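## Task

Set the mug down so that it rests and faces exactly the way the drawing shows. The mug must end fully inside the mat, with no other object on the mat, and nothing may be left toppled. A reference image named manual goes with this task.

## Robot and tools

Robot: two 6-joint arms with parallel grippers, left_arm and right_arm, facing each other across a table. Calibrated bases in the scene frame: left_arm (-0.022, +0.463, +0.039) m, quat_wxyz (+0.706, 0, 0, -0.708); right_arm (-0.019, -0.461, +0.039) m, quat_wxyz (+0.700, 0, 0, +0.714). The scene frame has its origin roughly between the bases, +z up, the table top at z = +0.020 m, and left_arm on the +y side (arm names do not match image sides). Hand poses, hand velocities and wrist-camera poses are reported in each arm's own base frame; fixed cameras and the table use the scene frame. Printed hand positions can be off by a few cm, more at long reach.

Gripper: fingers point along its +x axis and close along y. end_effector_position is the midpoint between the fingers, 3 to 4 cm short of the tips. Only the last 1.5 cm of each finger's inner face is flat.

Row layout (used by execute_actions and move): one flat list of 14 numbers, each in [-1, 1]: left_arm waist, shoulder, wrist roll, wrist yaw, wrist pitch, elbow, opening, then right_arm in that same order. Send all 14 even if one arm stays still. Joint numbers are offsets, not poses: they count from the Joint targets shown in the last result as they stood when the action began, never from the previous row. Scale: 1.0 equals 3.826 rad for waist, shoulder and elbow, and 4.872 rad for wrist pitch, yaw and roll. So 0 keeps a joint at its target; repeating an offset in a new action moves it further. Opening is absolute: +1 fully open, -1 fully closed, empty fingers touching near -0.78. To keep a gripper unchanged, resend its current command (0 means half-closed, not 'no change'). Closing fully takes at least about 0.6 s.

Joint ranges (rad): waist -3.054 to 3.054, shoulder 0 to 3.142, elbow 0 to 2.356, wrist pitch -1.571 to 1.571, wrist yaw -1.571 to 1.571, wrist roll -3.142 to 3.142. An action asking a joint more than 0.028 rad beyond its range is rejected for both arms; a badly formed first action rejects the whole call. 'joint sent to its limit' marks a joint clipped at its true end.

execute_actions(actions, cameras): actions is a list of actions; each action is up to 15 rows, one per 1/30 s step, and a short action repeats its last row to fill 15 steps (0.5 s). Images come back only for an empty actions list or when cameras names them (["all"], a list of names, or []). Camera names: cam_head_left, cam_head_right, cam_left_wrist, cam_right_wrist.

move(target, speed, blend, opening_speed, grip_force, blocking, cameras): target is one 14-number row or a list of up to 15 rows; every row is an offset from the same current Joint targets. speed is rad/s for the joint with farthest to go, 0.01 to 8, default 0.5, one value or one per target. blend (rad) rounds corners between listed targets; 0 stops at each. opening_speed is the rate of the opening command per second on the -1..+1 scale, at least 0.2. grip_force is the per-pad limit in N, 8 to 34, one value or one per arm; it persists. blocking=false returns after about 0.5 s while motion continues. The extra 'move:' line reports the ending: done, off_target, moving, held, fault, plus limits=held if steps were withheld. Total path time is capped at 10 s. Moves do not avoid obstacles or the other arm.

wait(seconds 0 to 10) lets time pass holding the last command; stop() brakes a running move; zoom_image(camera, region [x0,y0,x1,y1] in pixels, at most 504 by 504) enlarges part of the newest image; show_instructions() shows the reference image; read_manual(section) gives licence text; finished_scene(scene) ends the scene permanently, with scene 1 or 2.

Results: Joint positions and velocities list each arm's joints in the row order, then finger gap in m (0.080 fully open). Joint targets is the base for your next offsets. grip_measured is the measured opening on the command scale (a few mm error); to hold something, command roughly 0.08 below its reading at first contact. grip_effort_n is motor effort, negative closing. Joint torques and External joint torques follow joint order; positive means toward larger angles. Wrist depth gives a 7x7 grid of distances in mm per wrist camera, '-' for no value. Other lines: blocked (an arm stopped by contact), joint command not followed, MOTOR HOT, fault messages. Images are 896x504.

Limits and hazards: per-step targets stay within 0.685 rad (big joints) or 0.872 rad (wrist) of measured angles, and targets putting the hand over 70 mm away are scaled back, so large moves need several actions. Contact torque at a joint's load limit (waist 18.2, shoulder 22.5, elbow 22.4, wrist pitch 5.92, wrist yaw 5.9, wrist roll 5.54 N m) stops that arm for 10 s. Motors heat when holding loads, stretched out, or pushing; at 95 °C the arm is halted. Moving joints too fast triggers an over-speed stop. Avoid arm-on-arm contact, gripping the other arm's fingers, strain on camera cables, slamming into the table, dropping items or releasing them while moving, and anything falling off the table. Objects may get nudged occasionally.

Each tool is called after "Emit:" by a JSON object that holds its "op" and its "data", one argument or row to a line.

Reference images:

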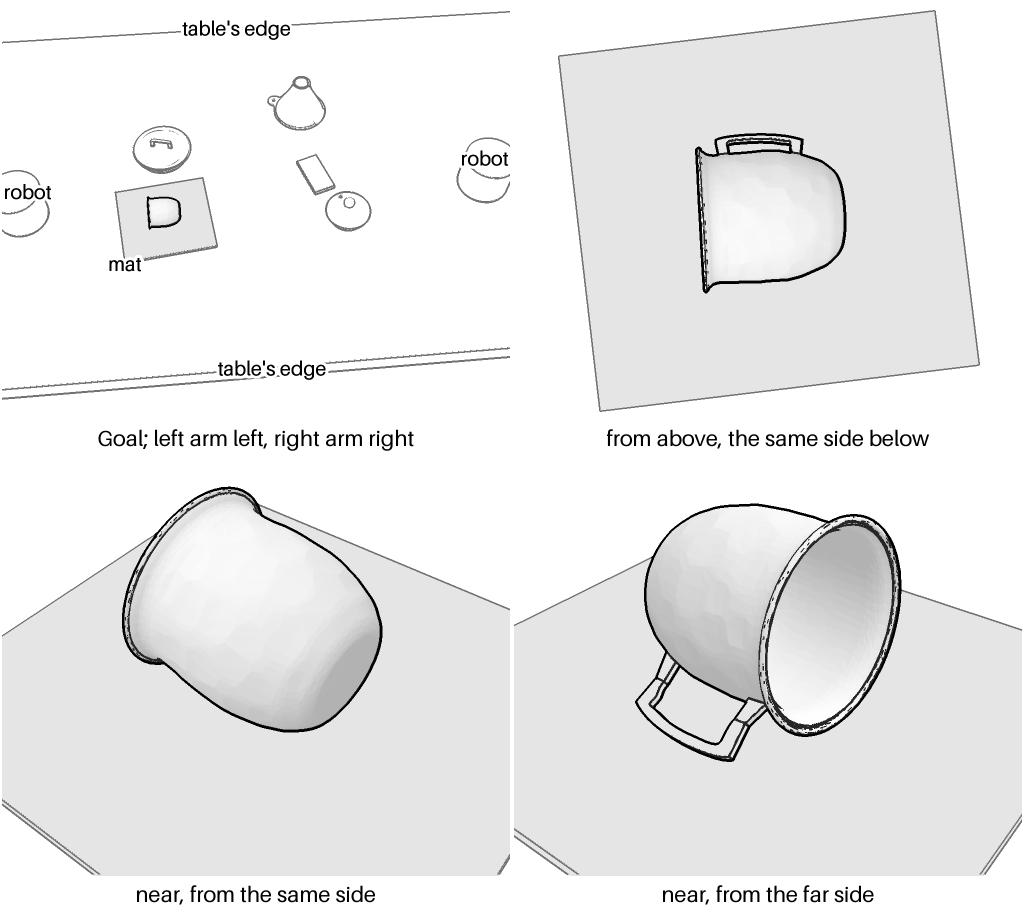

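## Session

Emit:
{"op": "execute_actions", "data": {
  "actions": []
}}

Emit:
{"op": "show_instructions", "data": {

}}

Scene clock: 0.00 s.
left_arm: end_effector_position=(+0.0735, -0.1947, +0.1407) grip_measured=+1.000 grip_effort_n=n/a end_effector_quat_wxyz=(+0.741, +0.205, +0.287, -0.572) | right_arm: end_effector_position=(+0.2176, -0.1074, +0.1221) grip_measured=+1.000 grip_effort_n=n/a end_effector_quat_wxyz=(+0.774, +0.069, +0.562, -0.284)
Joint names: [waist, shoulder, wrist roll, wrist yaw, wrist pitch, elbow]
Joint positions: left_arm=[-1.072 0.567 0.138 0.191 -0.654 0.486 0.08] | right_arm=[-0.277 1.189 0.191 0.295 -0.913 0.849 0.08]
Joint velocities: within noise
Joint torques (N m): no reading
External joint torques (N m): no reading
Motor temperatures (°C): left_arm=[25 24 30 30 31 26] | right_arm=[25 28 27 28 28 23]
Heat: left arm: hottest wrist pitch 31 °C (+0.0 °C/min); right arm: hottest shoulder 28 °C (+0.0 °C/min).
Wrist depth (mm): cam_left_wrist=[1335 - - - - - 896 / 298 1406 1546 1363 - - - / 270 - 281 1384 1406 - - / 251 252 258 261 - 280 1309 / - 238 240 248 250 254 258 / - 84 224 228 231 86 243 / - - 209 213 215 86 -] | cam_right_wrist=[- - - 196 198 242 261 / - 188 207 216 - - - / 179 186 - 212 - - - / 178 185 - - - 247 262 / 133 146 194 - - - 263 / - 81 88 - - 89 72 / - 70 198 - - 85 -]
Joint targets: left_arm=[-1.072 0.566 0.138 0.191 -0.653 0.486] | right_arm=[-0.277 1.188 0.192 0.295 -0.913 0.851]
Tool commands: left_gripper/opening=+1.0 right_gripper/opening=+1.0

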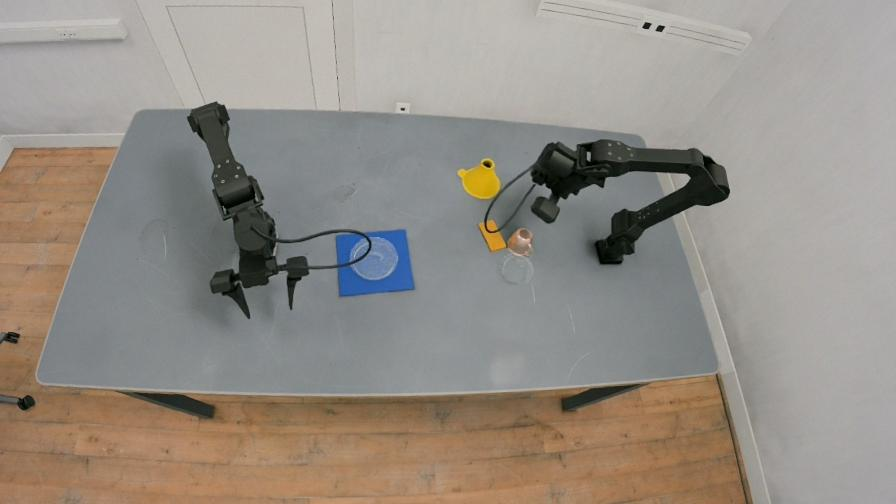

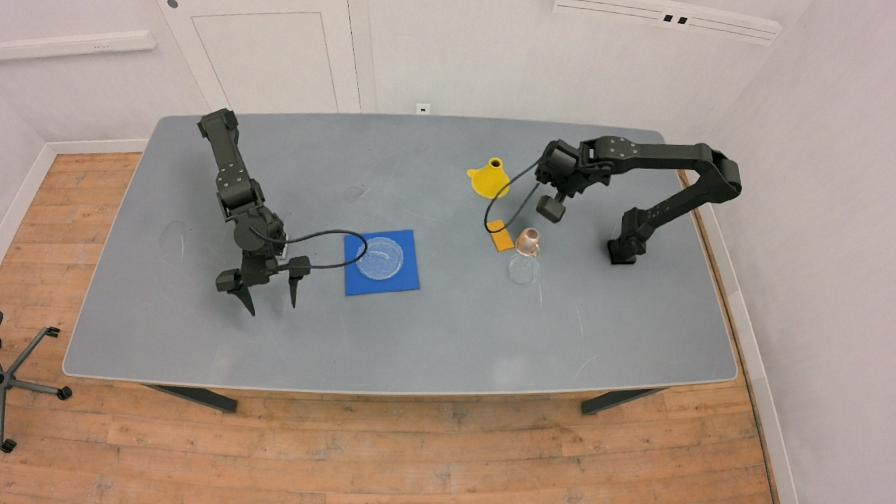

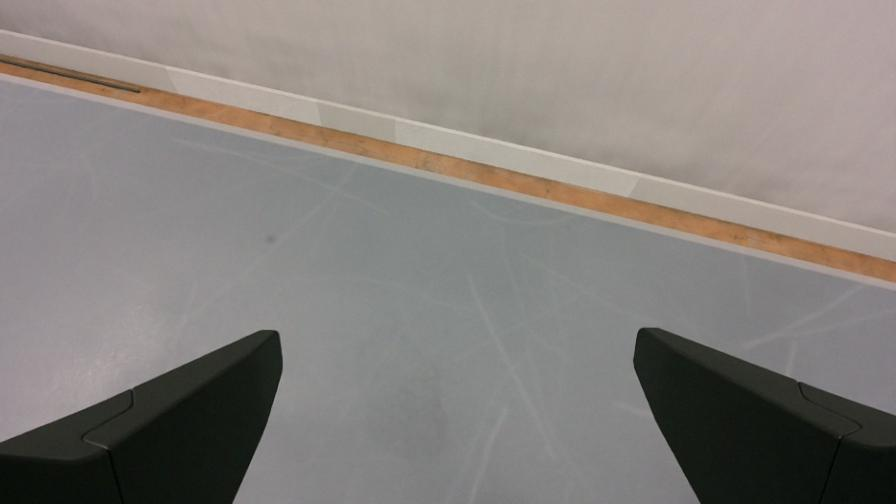

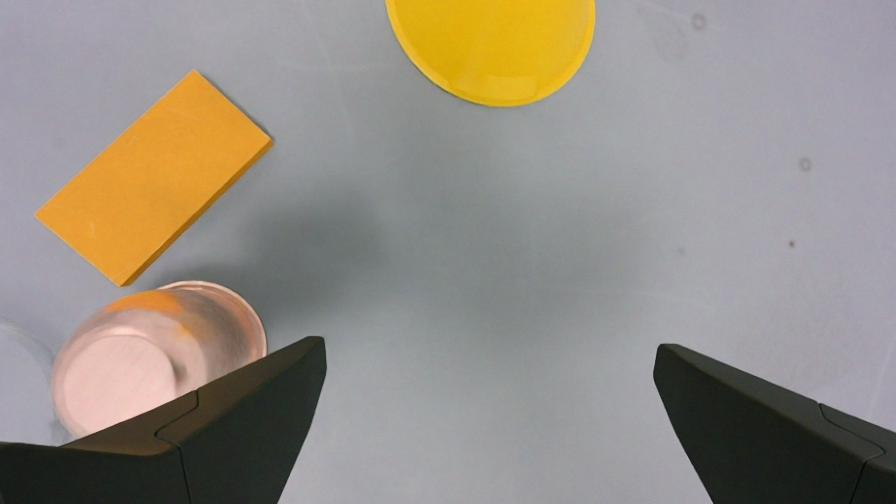

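Reference images for this scene: manual.

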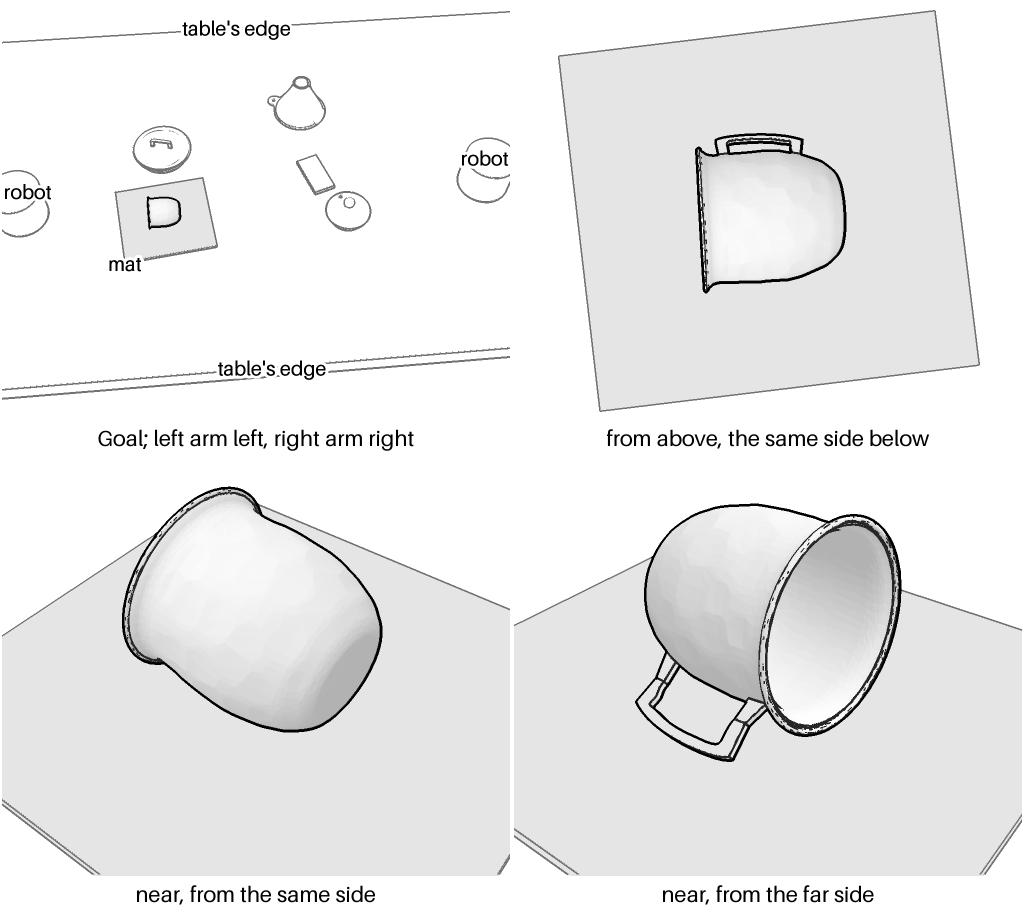

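Emit:
{"op": "zoom_image", "data": {
  "camera": "cam_head_left",
  "region": [330, 210, 430, 300]
}}

Emit:
{"op": "zoom_image", "data": {
  "camera": "cam_head_left",
  "region": [470, 210, 550, 290]
}}

Emit:
{"op": "zoom_image", "data": {
  "camera": "cam_right_wrist",
  "region": [0, 200, 350, 504]
}}

Scaled by 5.040 from the camera's 896x504 image, which has a finer 1280x720 frame.

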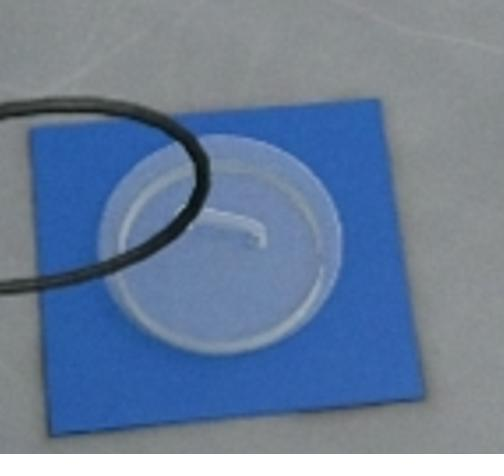

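Scaled by 6.300 from the camera's 896x504 image, which has a finer 1280x720 frame.

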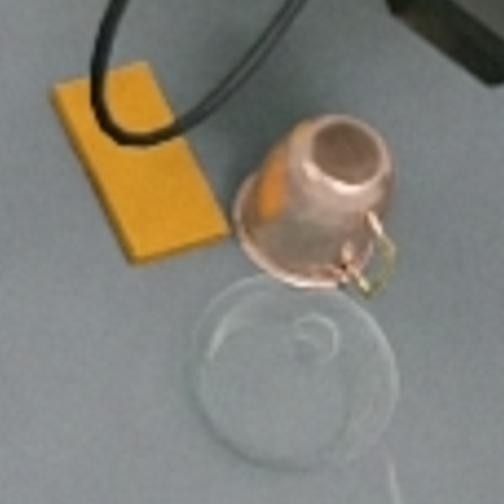

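Scaled by 1.440 from the camera's 896x504 image, which has a finer 1280x720 frame.

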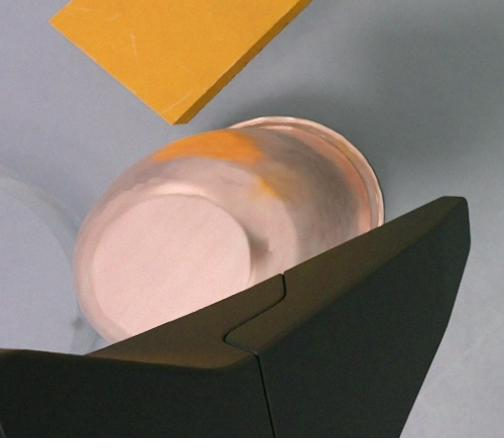

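Emit:
{"op": "move", "data": {
  "target": [0.2802,0.264,0.0476,-0.0392,-0.1053,0.179,1,0.0423,0.1019,0.289,-0.0606,-0.0599,0.0946,1],
  "speed": 1,
  "cameras": ["all"]
}}

Scene clock: 53.23 s.
left_arm: end_effector_position=(+0.2683, -0.0010, +0.1079) grip_measured=+1.000 grip_effort_n=-2.6 end_effector_quat_wxyz=(+0.696, +0.128, +0.695, -0.130) | right_arm: end_effector_position=(+0.2680, -0.0327, +0.1175) grip_measured=+1.000 grip_effort_n=0.2 end_effector_quat_wxyz=(+0.465, +0.534, +0.462, -0.535)
Joint names: [waist, shoulder, wrist roll, wrist yaw, wrist pitch, elbow]
Joint positions: left_arm=[-0.002 1.568 0.366 0.003 -1.165 1.163 0.08] | right_arm=[-0.119 1.568 1.594 0.004 -1.202 1.201 0.08]
Joint torques (N m): left_arm=[0.24 -4.47 0.15 -0.03 0.52 6.46] | right_arm=[0.29 -4.77 0.13 -0.16 0.17 5.97]
External joint torques (N m): left_arm=[0.25 1.22 0.15 -0.06 0.17 0.74] | right_arm=[0.27 0.82 0.14 -0.21 -0.12 0.37]
Motor temperatures (°C): left_arm=[25 24 30 30 34 31] | right_arm=[25 29 27 28 29 28]
Heat: left arm: hottest wrist pitch 34 °C (+3.4 °C/min); right arm: hottest shoulder 29 °C (+1.1 °C/min).
Wrist depth (mm): cam_left_wrist=[158 158 159 160 164 167 170 / 164 166 166 168 170 174 178 / 174 177 175 176 180 184 193 / - 185 185 188 191 195 201 / 193 194 197 199 202 207 213 / - 84 211 211 218 86 222 / - - 225 232 234 86 -] | cam_right_wrist=[- - - - - 178 - / - - - - - 182 - / - 191 183 - - - 192 / 202 - 192 153 157 - - / - - 199 146 209 - - / - 75 106 223 - 89 71 / - 70 - - - 84 -]
Joint targets: left_arm=[0.000 1.576 0.370 0.000 -1.166 1.172] | right_arm=[-0.115 1.578 1.600 0.000 -1.205 1.212]
move: done

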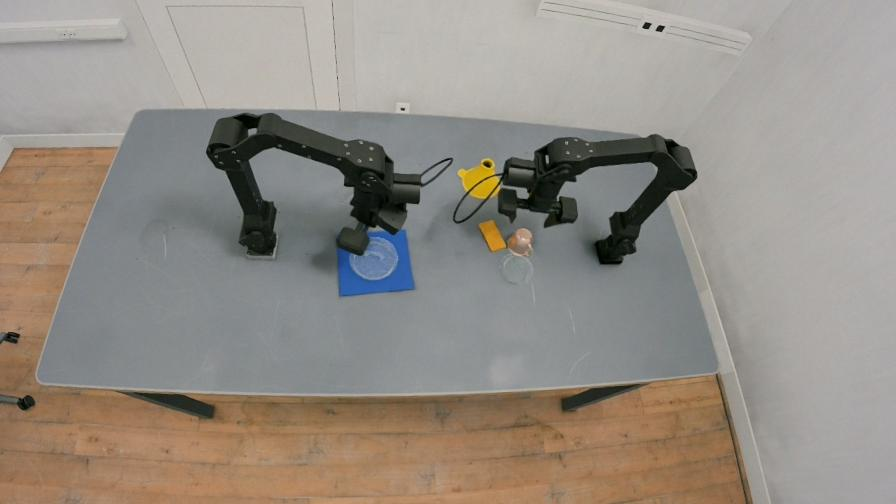

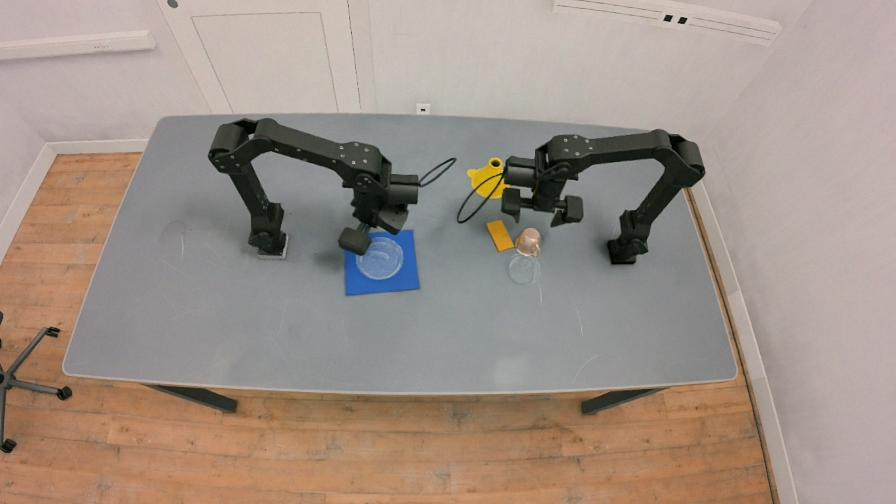

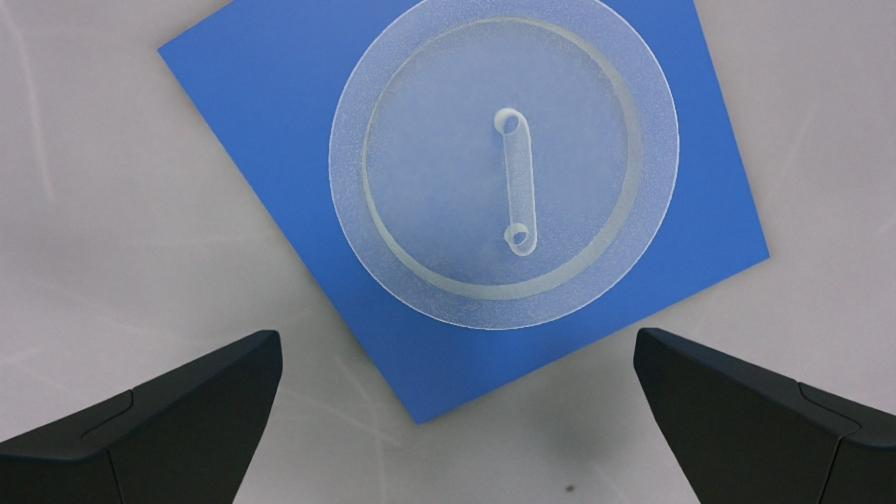

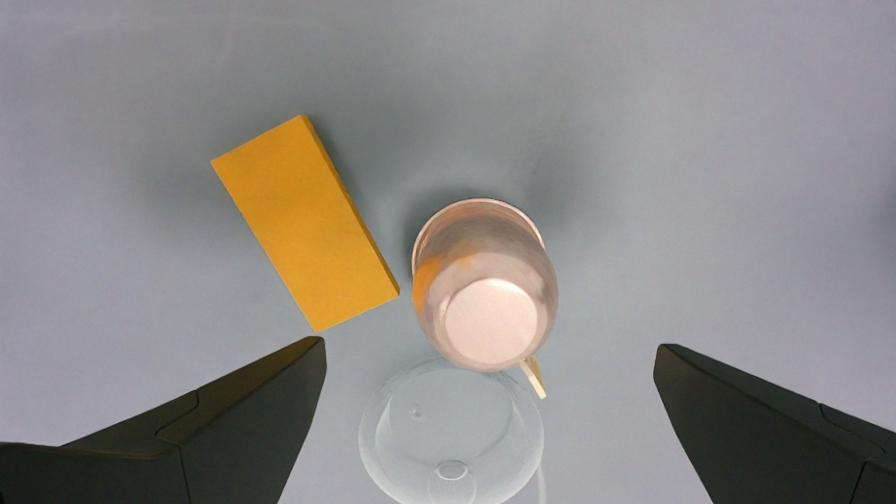

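Emit:
{"op": "move", "data": {
  "target": [-0.0277,0.0267,-0.037,0,0.0386,-0.0223,0.2,0.0152,0,0.0899,0,0,0,1],
  "speed": 0.7,
  "cameras": ["cam_left_wrist","cam_right_wrist"]
}}

Scene clock: 75.83 s.
left_arm: end_effector_position=(+0.2858, -0.0301, +0.0648) grip_measured=+0.203 grip_effort_n=-18.8 end_effector_quat_wxyz=(+0.704, +0.104, +0.694, -0.105) | right_arm: end_effector_position=(+0.2695, -0.0169, +0.1176) grip_measured=+1.000 grip_effort_n=0.2 end_effector_quat_wxyz=(+0.356, +0.612, +0.353, -0.612)
Joint names: [waist, shoulder, wrist roll, wrist yaw, wrist pitch, elbow]
Joint positions: left_arm=[-0.104 1.67 0.193 0.002 -0.98 1.094 0.044] | right_arm=[-0.061 1.568 2.032 0.003 -1.202 1.202 0.08]
Joint torques (N m): left_arm=[-0.13 -5 -0.07 -0.02 0.76 4.58] | right_arm=[0.48 -4.69 0.19 -0.13 0.16 5.81]
External joint torques (N m): left_arm=[-0.14 1.28 -0.07 -0.02 0.39 -0.94] | right_arm=[0.46 0.82 0.19 -0.18 -0.14 0.2]
Heat: left arm: hottest elbow 34 °C (+6.0 °C/min); right arm: hottest shoulder 29 °C (+1.0 °C/min).
Wrist depth (mm): cam_left_wrist=[- 120 120 123 123 125 126 / 124 124 126 128 129 132 135 / 130 131 132 134 135 139 142 / 141 138 138 141 143 146 150 / 147 146 146 149 150 155 160 / 154 154 79 158 90 84 168 / - - 167 170 91 72 -] | cam_right_wrist=[- - - - - 176 176 / - - - - 187 - - / - 188 - 148 - 194 - / - 198 192 140 - - - / - - 200 146 210 - - / - 75 106 - - 89 72 / - 70 - - - 84 -]
Joint targets: left_arm=[-0.106 1.678 0.190 0.000 -0.978 1.086] | right_arm=[-0.057 1.578 2.038 0.000 -1.205 1.213]
move: done
Images, in order (width x height): cam_left_wrist 896x504, cam_right_wrist 896x504.

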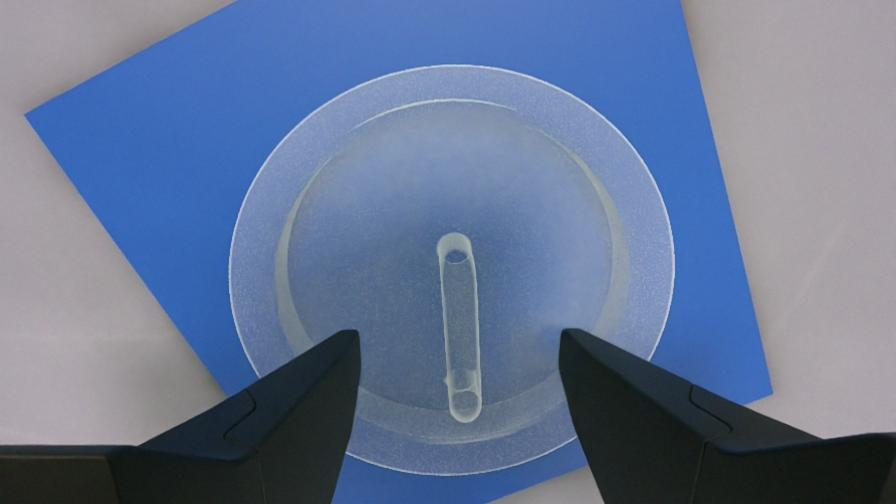

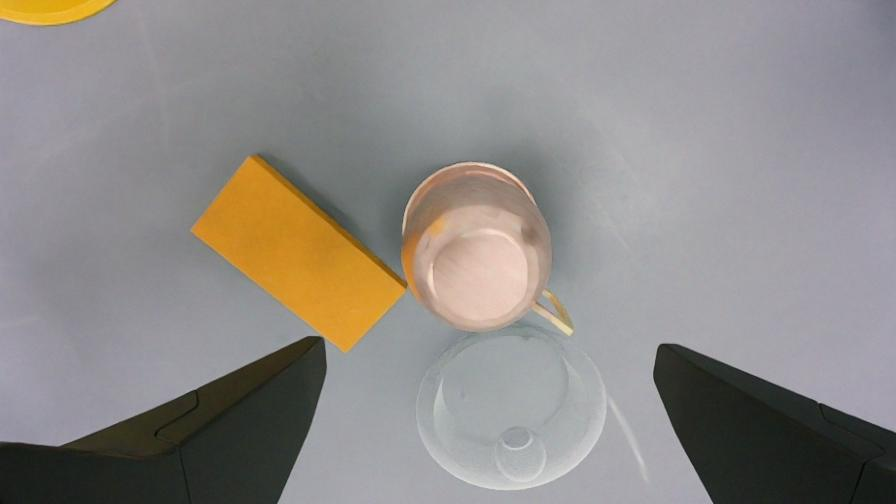

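Emit:
{"op": "move", "data": {
  "target": [
    [0,0.0112,0,0,0.0227,-0.0176,0.2,0,0.0175,0,0,0.0622,-0.0617,0.8],
    [0,0.0112,0,0,0.0227,-0.0176,-0.7,0,0.0175,0,0,0.0622,-0.0617,-0.2]
  ],
  "speed": 0.3,
  "grip_force": [12,12],
  "opening_speed": 0.8,
  "cameras": ["cam_left_wrist","cam_right_wrist","cam_head_left"]
}}

Scene clock: 90.33 s.
left_arm: end_effector_position=(+0.2907, -0.0316, +0.0504) grip_measured=-0.610 grip_effort_n=-40.2 end_effector_quat_wxyz=(+0.718, +0.103, +0.681, -0.104) | right_arm: end_effector_position=(+0.2710, -0.0170, +0.0479) grip_measured=+0.383 grip_effort_n=-38.4 end_effector_quat_wxyz=(+0.358, +0.616, +0.350, -0.608)
Joint names: [waist, shoulder, wrist roll, wrist yaw, wrist pitch, elbow]
Joint positions: left_arm=[-0.107 1.679 0.186 0.003 -0.88 1.041 0.008] | right_arm=[-0.061 1.636 2.032 0.003 -0.905 0.984 0.052]
Joint torques (N m): left_arm=[0.07 -1.32 0.11 -0.05 1.5 3.11] | right_arm=[0.51 -5.17 0.16 -0.14 0.54 3.75]
External joint torques (N m): left_arm=[0.1 5.04 0.11 -0.07 1.06 -2.4] | right_arm=[0.5 0.61 0.16 -0.19 0.22 -1.56]
Heat: left arm: hottest elbow 33 °C (+4.0 °C/min); right arm: hottest shoulder 29 °C (+0.0 °C/min).
Wrist depth (mm): cam_left_wrist=[115 114 114 114 116 117 120 / 118 117 119 120 119 123 126 / 121 123 123 125 127 127 131 / 127 128 130 131 132 132 138 / 136 133 135 136 138 140 145 / 143 142 140 - 143 147 152 / - - - 89 - - -] | cam_right_wrist=[- - - 113 113 112 112 / - - 118 117 - 117 - / - 122 123 120 - - - / - 123 126 89 85 - - / - 127 127 75 78 - - / - - 80 75 79 - - / - - 72 78 79 - -]
Joint targets: left_arm=[-0.106 1.721 0.190 0.000 -0.868 1.019] | right_arm=[-0.057 1.645 2.038 0.000 -0.902 0.977]
grip_force (N): 12, 12
move: off_target (left_arm); target 2's new numbers were sent with left_arm's shoulder 0.042 rad from that target; left_arm: the shoulder is farthest, 0.042 rad from its target
Images, in order (width x height): cam_head_left 896x504, cam_left_wrist 896x504, cam_right_wrist 896x504.

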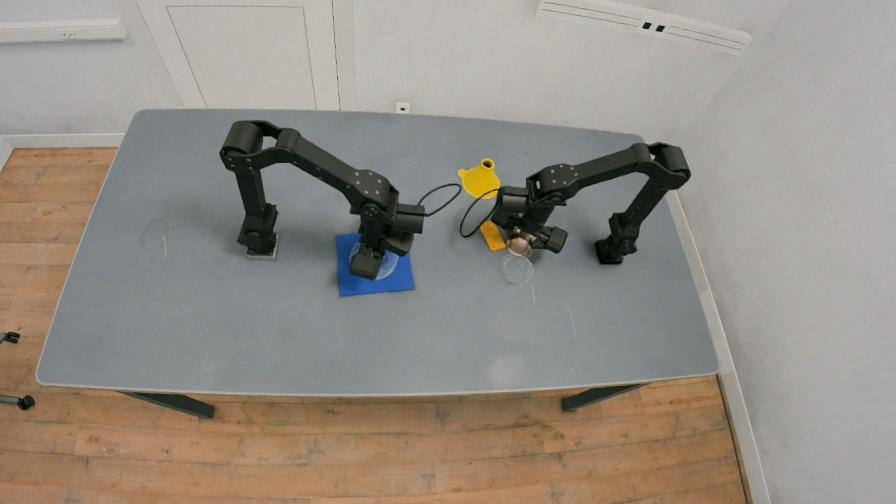

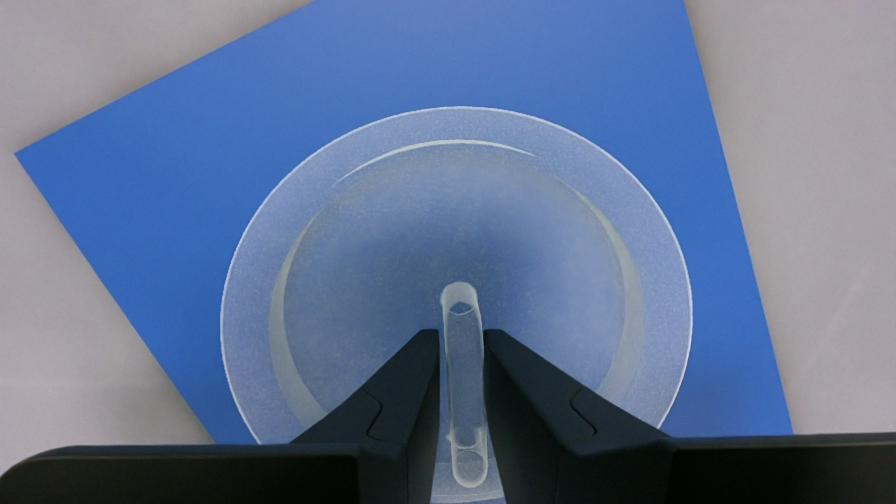

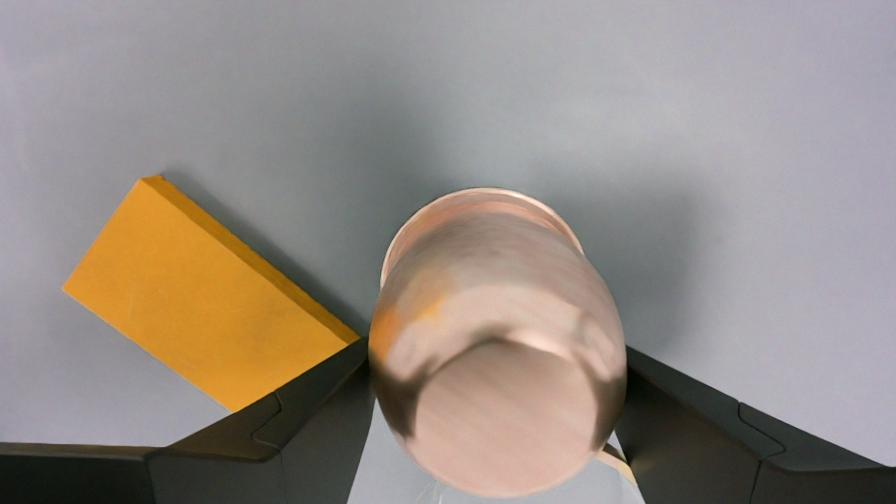

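Emit:
{"op": "move", "data": {
  "target": [
    [0,-0.0201,0,0,-0.0482,0.0413,-0.7,0,-0.0225,0,0,-0.0867,0.088,0.2],
    [0.2107,-0.0201,0,0,-0.0482,0.0413,-0.7,0,-0.0225,0,0,-0.0867,0.088,0.2],
    [0.2107,-0.0042,0,0,-0.0076,0.0055,-0.7,0.0293,0.1409,-0.4183,0,0.2806,0.1155,0.2]
  ],
  "speed": [0.5,0.6,1.0],
  "blend": [0.03,0.05,0],
  "cameras": ["all"]
}}

Scene clock: 111.93 s.
left_arm: end_effector_position=(+0.2224, +0.1867, +0.0504) grip_measured=-0.620 grip_effort_n=-40.2 end_effector_quat_wxyz=(+0.693, -0.175, +0.675, +0.183) | right_arm: end_effector_position=(+0.5937, +0.0311, +0.1256) grip_measured=+0.384 grip_effort_n=-38.4 end_effector_quat_wxyz=(+0.987, -0.002, +0.156, +0.024)
Joint names: [waist, shoulder, wrist roll, wrist yaw, wrist pitch, elbow]
Joint positions: left_arm=[0.699 1.69 0.186 0.001 -0.908 1.055 0.007] | right_arm=[0.053 2.174 0.005 0.003 0.458 1.401 0.052]
Joint torques (N m): left_arm=[0.12 -4.29 0.11 0.02 0.85 3.71] | right_arm=[0.17 -9.69 -0.13 -0.16 1.95 7.08]
External joint torques (N m): left_arm=[0.15 2.03 0.11 0.01 0.47 -1.69] | right_arm=[0.25 0.95 -0.14 -0.16 0.24 0.73]
Heat: left arm: hottest wrist pitch 33 °C (-1.0 °C/min); right arm: hottest shoulder 30 °C (+1.0 °C/min).
Wrist depth (mm): cam_left_wrist=[110 110 112 114 115 115 116 / 116 117 117 119 119 121 122 / 121 122 124 124 126 127 128 / 127 127 129 131 133 133 135 / 134 135 136 136 140 141 144 / 141 143 141 - 144 150 150 / - - - 151 - - -] | cam_right_wrist=[- - - 1741 291 1831 1534 / 1180 - - - 339 - - / - 404 - 122 365 412 - / - 334 - 89 85 - 147 / - - - 75 78 - 269 / - - 80 75 79 - 242 / - - 72 78 80 - -]
Joint targets: left_arm=[0.700 1.705 0.190 0.000 -0.904 1.040] | right_arm=[0.055 2.184 0.000 0.000 0.466 1.418]
grip_force (N): 12, 12
move: done

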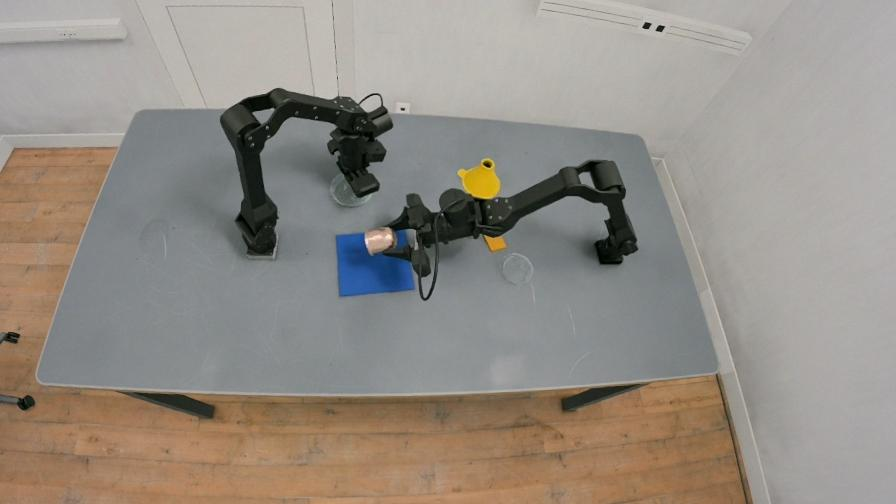

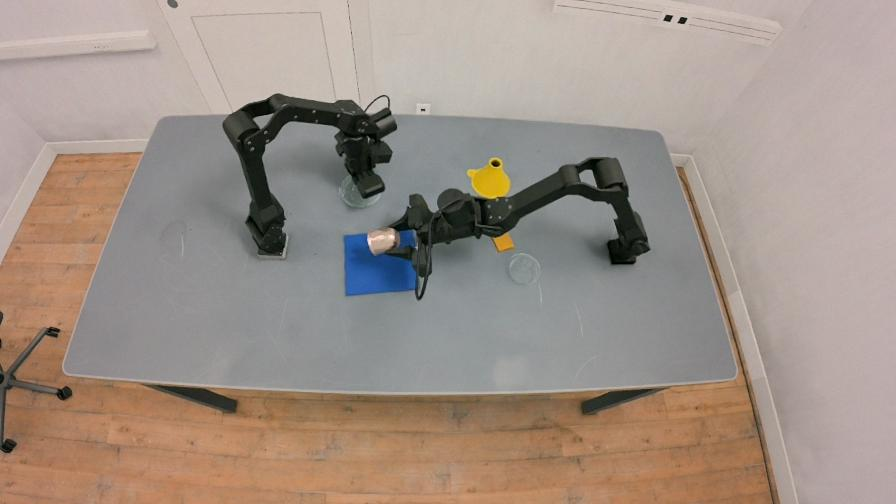

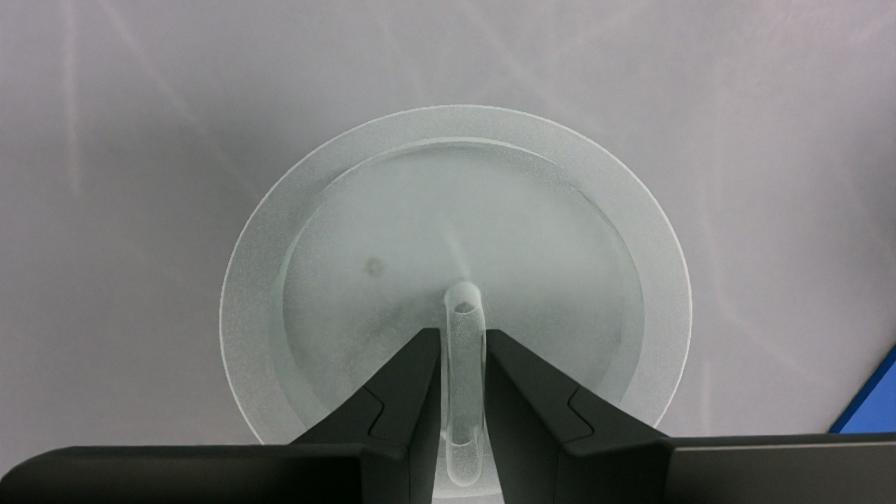

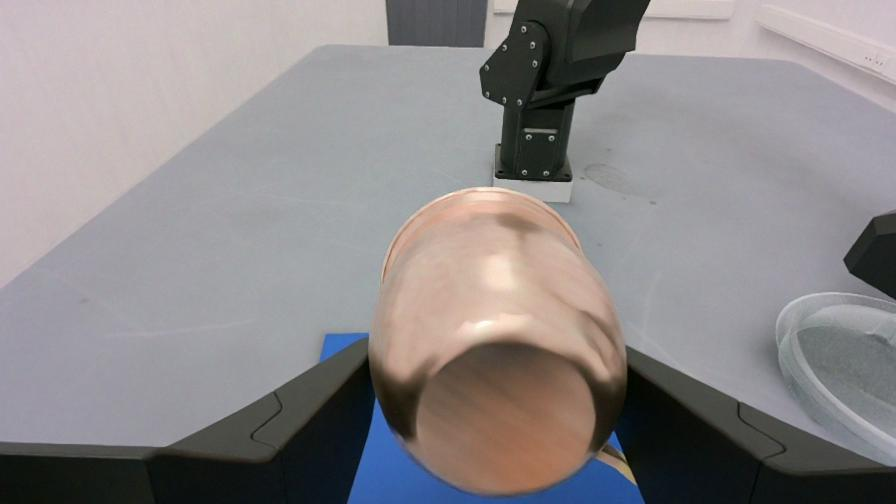

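Emit:
{"op": "move", "data": {
  "target": [
    [0,0,0,0,0,0,-0.2,0,0,0,0,0,0,0.2],
    [0,-0.0159,0,0,-0.0406,0.0358,-0.2,0,0.041,0,0,0.0438,-0.0147,0.2]
  ],
  "speed": 0.35,
  "opening_speed": 0.8,
  "cameras": ["all"]
}}

Emit:
{"op": "zoom_image", "data": {
  "camera": "cam_head_right",
  "region": [330, 170, 450, 310]
}}

Scene clock: 122.77 s.
left_arm: end_effector_position=(+0.2172, +0.1820, +0.0879) grip_measured=-0.203 grip_effort_n=15.1 end_effector_quat_wxyz=(+0.680, -0.182, +0.688, +0.176) | right_arm: end_effector_position=(+0.5981, +0.0313, +0.0622) grip_measured=+0.384 grip_effort_n=-38.4 end_effector_quat_wxyz=(+0.989, -0.002, +0.148, +0.024)
Joint names: [waist, shoulder, wrist roll, wrist yaw, wrist pitch, elbow]
Joint positions: left_arm=[0.699 1.651 0.186 0.003 -1.101 1.169 0.026] | right_arm=[0.053 2.333 0.004 0.003 0.672 1.363 0.052]
Joint torques (N m): left_arm=[0.13 -6.58 0.11 -0.04 0.49 6.29] | right_arm=[0.25 -10.16 -0.11 -0.14 1.88 4.71]
External joint torques (N m): left_arm=[0.12 -0.28 0.11 -0.04 0.17 0.66] | right_arm=[0.25 0.62 -0.12 -0.14 0.22 -0.89]
Heat: left arm: hottest wrist pitch 33 °C (-1.0 °C/min); right arm: hottest shoulder 33 °C (+4.0 °C/min).
Wrist depth (mm): cam_left_wrist=[140 140 142 144 146 148 149 / 146 147 150 151 153 155 158 / 154 157 157 160 162 164 166 / 163 164 168 169 172 173 176 / 173 175 176 179 181 186 185 / 184 184 78 191 78 196 198 / - - - 207 - - -] | cam_right_wrist=[- - - 548 309 642 1487 / - - 418 371 334 394 - / - - - 122 269 - - / 209 219 212 89 126 215 - / - - 178 75 78 184 - / - - 80 75 79 158 - / - - 73 80 92 - -]
Joint targets: left_arm=[0.700 1.645 0.190 0.000 -1.102 1.177] | right_arm=[0.055 2.341 0.000 0.000 0.679 1.362]
grip_force (N): 12, 12
move: done

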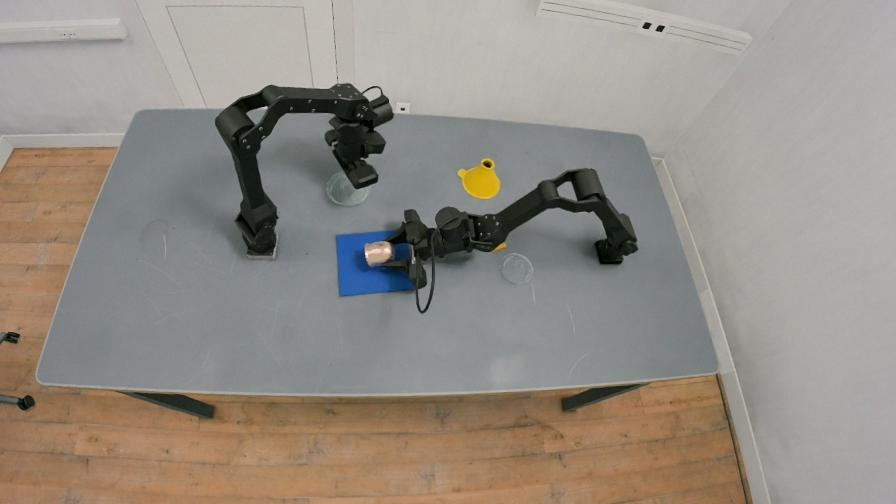

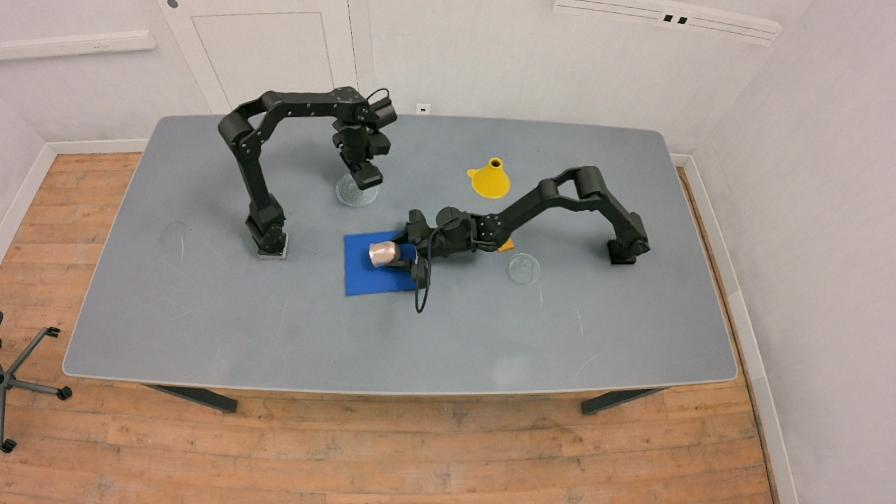

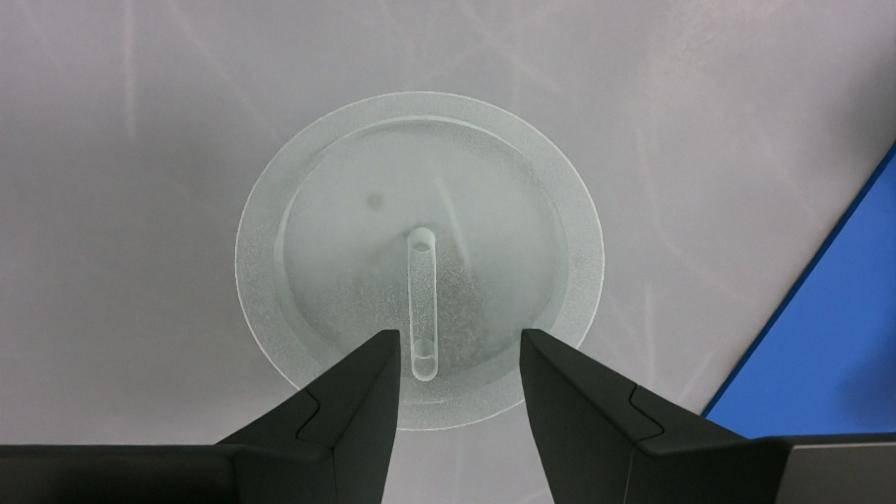

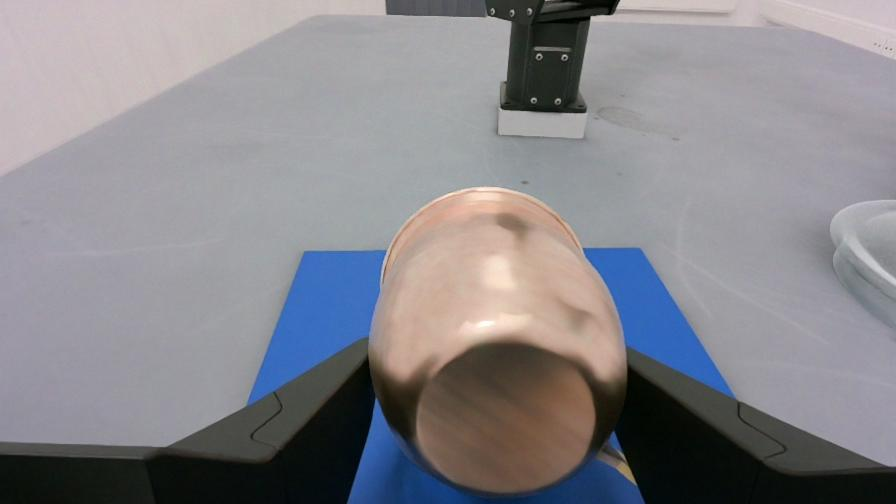

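Scaled by 3.600 from the camera's 896x504 image, which has a finer 1280x720 frame.

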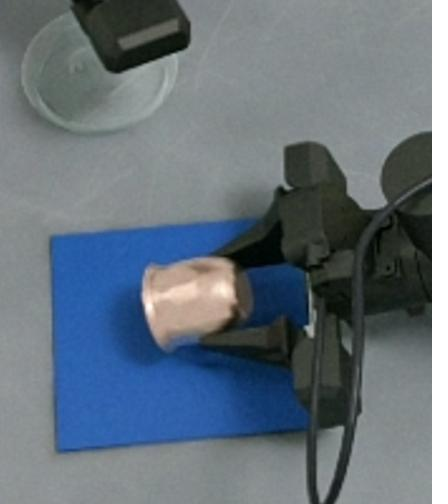

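Emit:
{"op": "move", "data": {
  "target": [0,0,0,0,0,0,-0.2,0,0.0152,0,0,0.0126,-0.0009,0.35],
  "speed": 0.05,
  "grip_force": [12,8],
  "cameras": ["cam_right_wrist","cam_head_right"]
}}

Emit:
{"op": "zoom_image", "data": {
  "camera": "cam_head_right",
  "region": [330, 170, 450, 310]
}}

Scene clock: 130.80 s.
left_arm: end_effector_position=(+0.2172, +0.1820, +0.0879) grip_measured=-0.203 grip_effort_n=15.1 end_effector_quat_wxyz=(+0.680, -0.182, +0.688, +0.176) | right_arm: end_effector_position=(+0.5994, +0.0314, +0.0452) grip_measured=+0.384 grip_effort_n=-30.5 end_effector_quat_wxyz=(+0.989, -0.002, +0.143, +0.024)
Joint names: [waist, shoulder, wrist roll, wrist yaw, wrist pitch, elbow]
Joint positions: left_arm=[0.699 1.651 0.186 0.003 -1.101 1.169 0.026] | right_arm=[0.053 2.385 0.004 0.003 0.734 1.363 0.052]
Joint torques (N m): left_arm=[0.11 -6.51 0.13 -0.04 0.49 6.32] | right_arm=[0.24 -9.6 -0.12 -0.18 1.85 4.33]
External joint torques (N m): left_arm=[0.13 -0.26 0.13 -0.05 0.16 0.7] | right_arm=[0.26 1.59 -0.12 -0.18 0.12 -1.29]
Motor temperatures (°C): left_arm=[25 27 30 30 33 32] | right_arm=[25 34 27 28 32 29]
Heat: left arm: hottest wrist pitch 33 °C (+0.0 °C/min); right arm: hottest shoulder 34 °C (+5.0 °C/min).
Wrist depth (mm): cam_left_wrist=[140 140 141 144 146 146 150 / 145 147 148 151 153 156 158 / 154 157 158 160 160 164 166 / 163 164 167 168 173 171 176 / 172 173 174 178 181 187 185 / 183 183 72 193 78 196 198 / - - - 205 - - -] | cam_right_wrist=[- - - 543 308 - 1506 / - - - 401 327 - - / - - - 123 - 244 - / - - 192 89 126 194 204 / - - 152 75 78 160 164 / - 141 80 75 79 140 - / - - 73 80 92 - -]
Joint targets: left_arm=[0.700 1.645 0.190 0.000 -1.102 1.177] | right_arm=[0.055 2.399 0.000 0.000 0.740 1.359]
grip_force (N): 12, 8
move: done
Images, in order (width x height): cam_head_right 896x504, cam_right_wrist 896x504.

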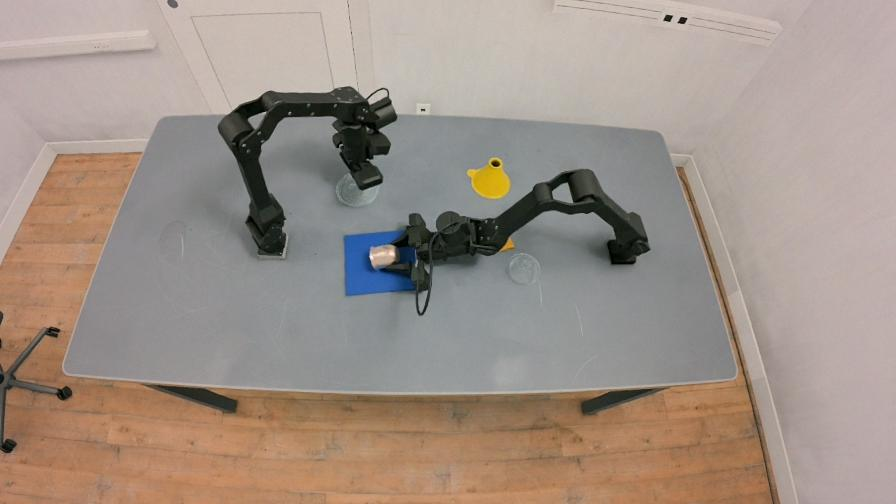

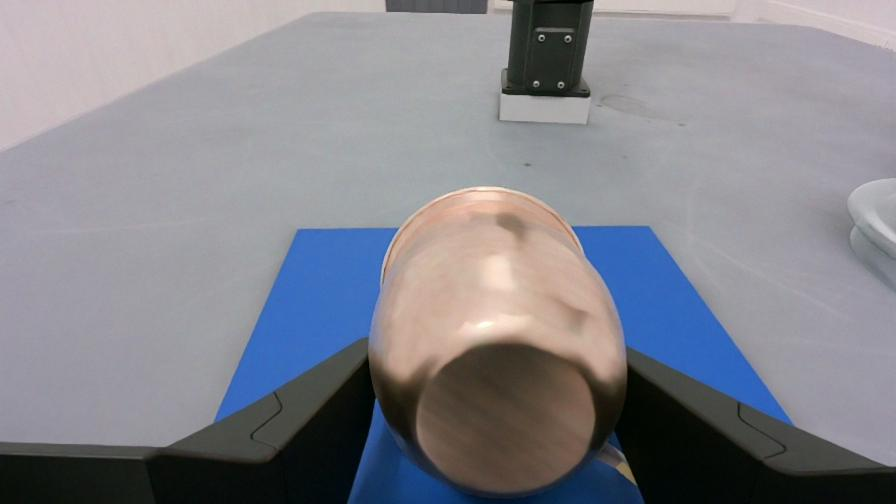

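Scaled by 3.600 from the camera's 896x504 image, which has a finer 1280x720 frame.

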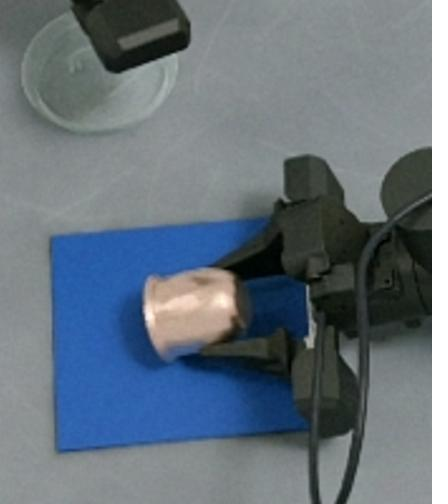

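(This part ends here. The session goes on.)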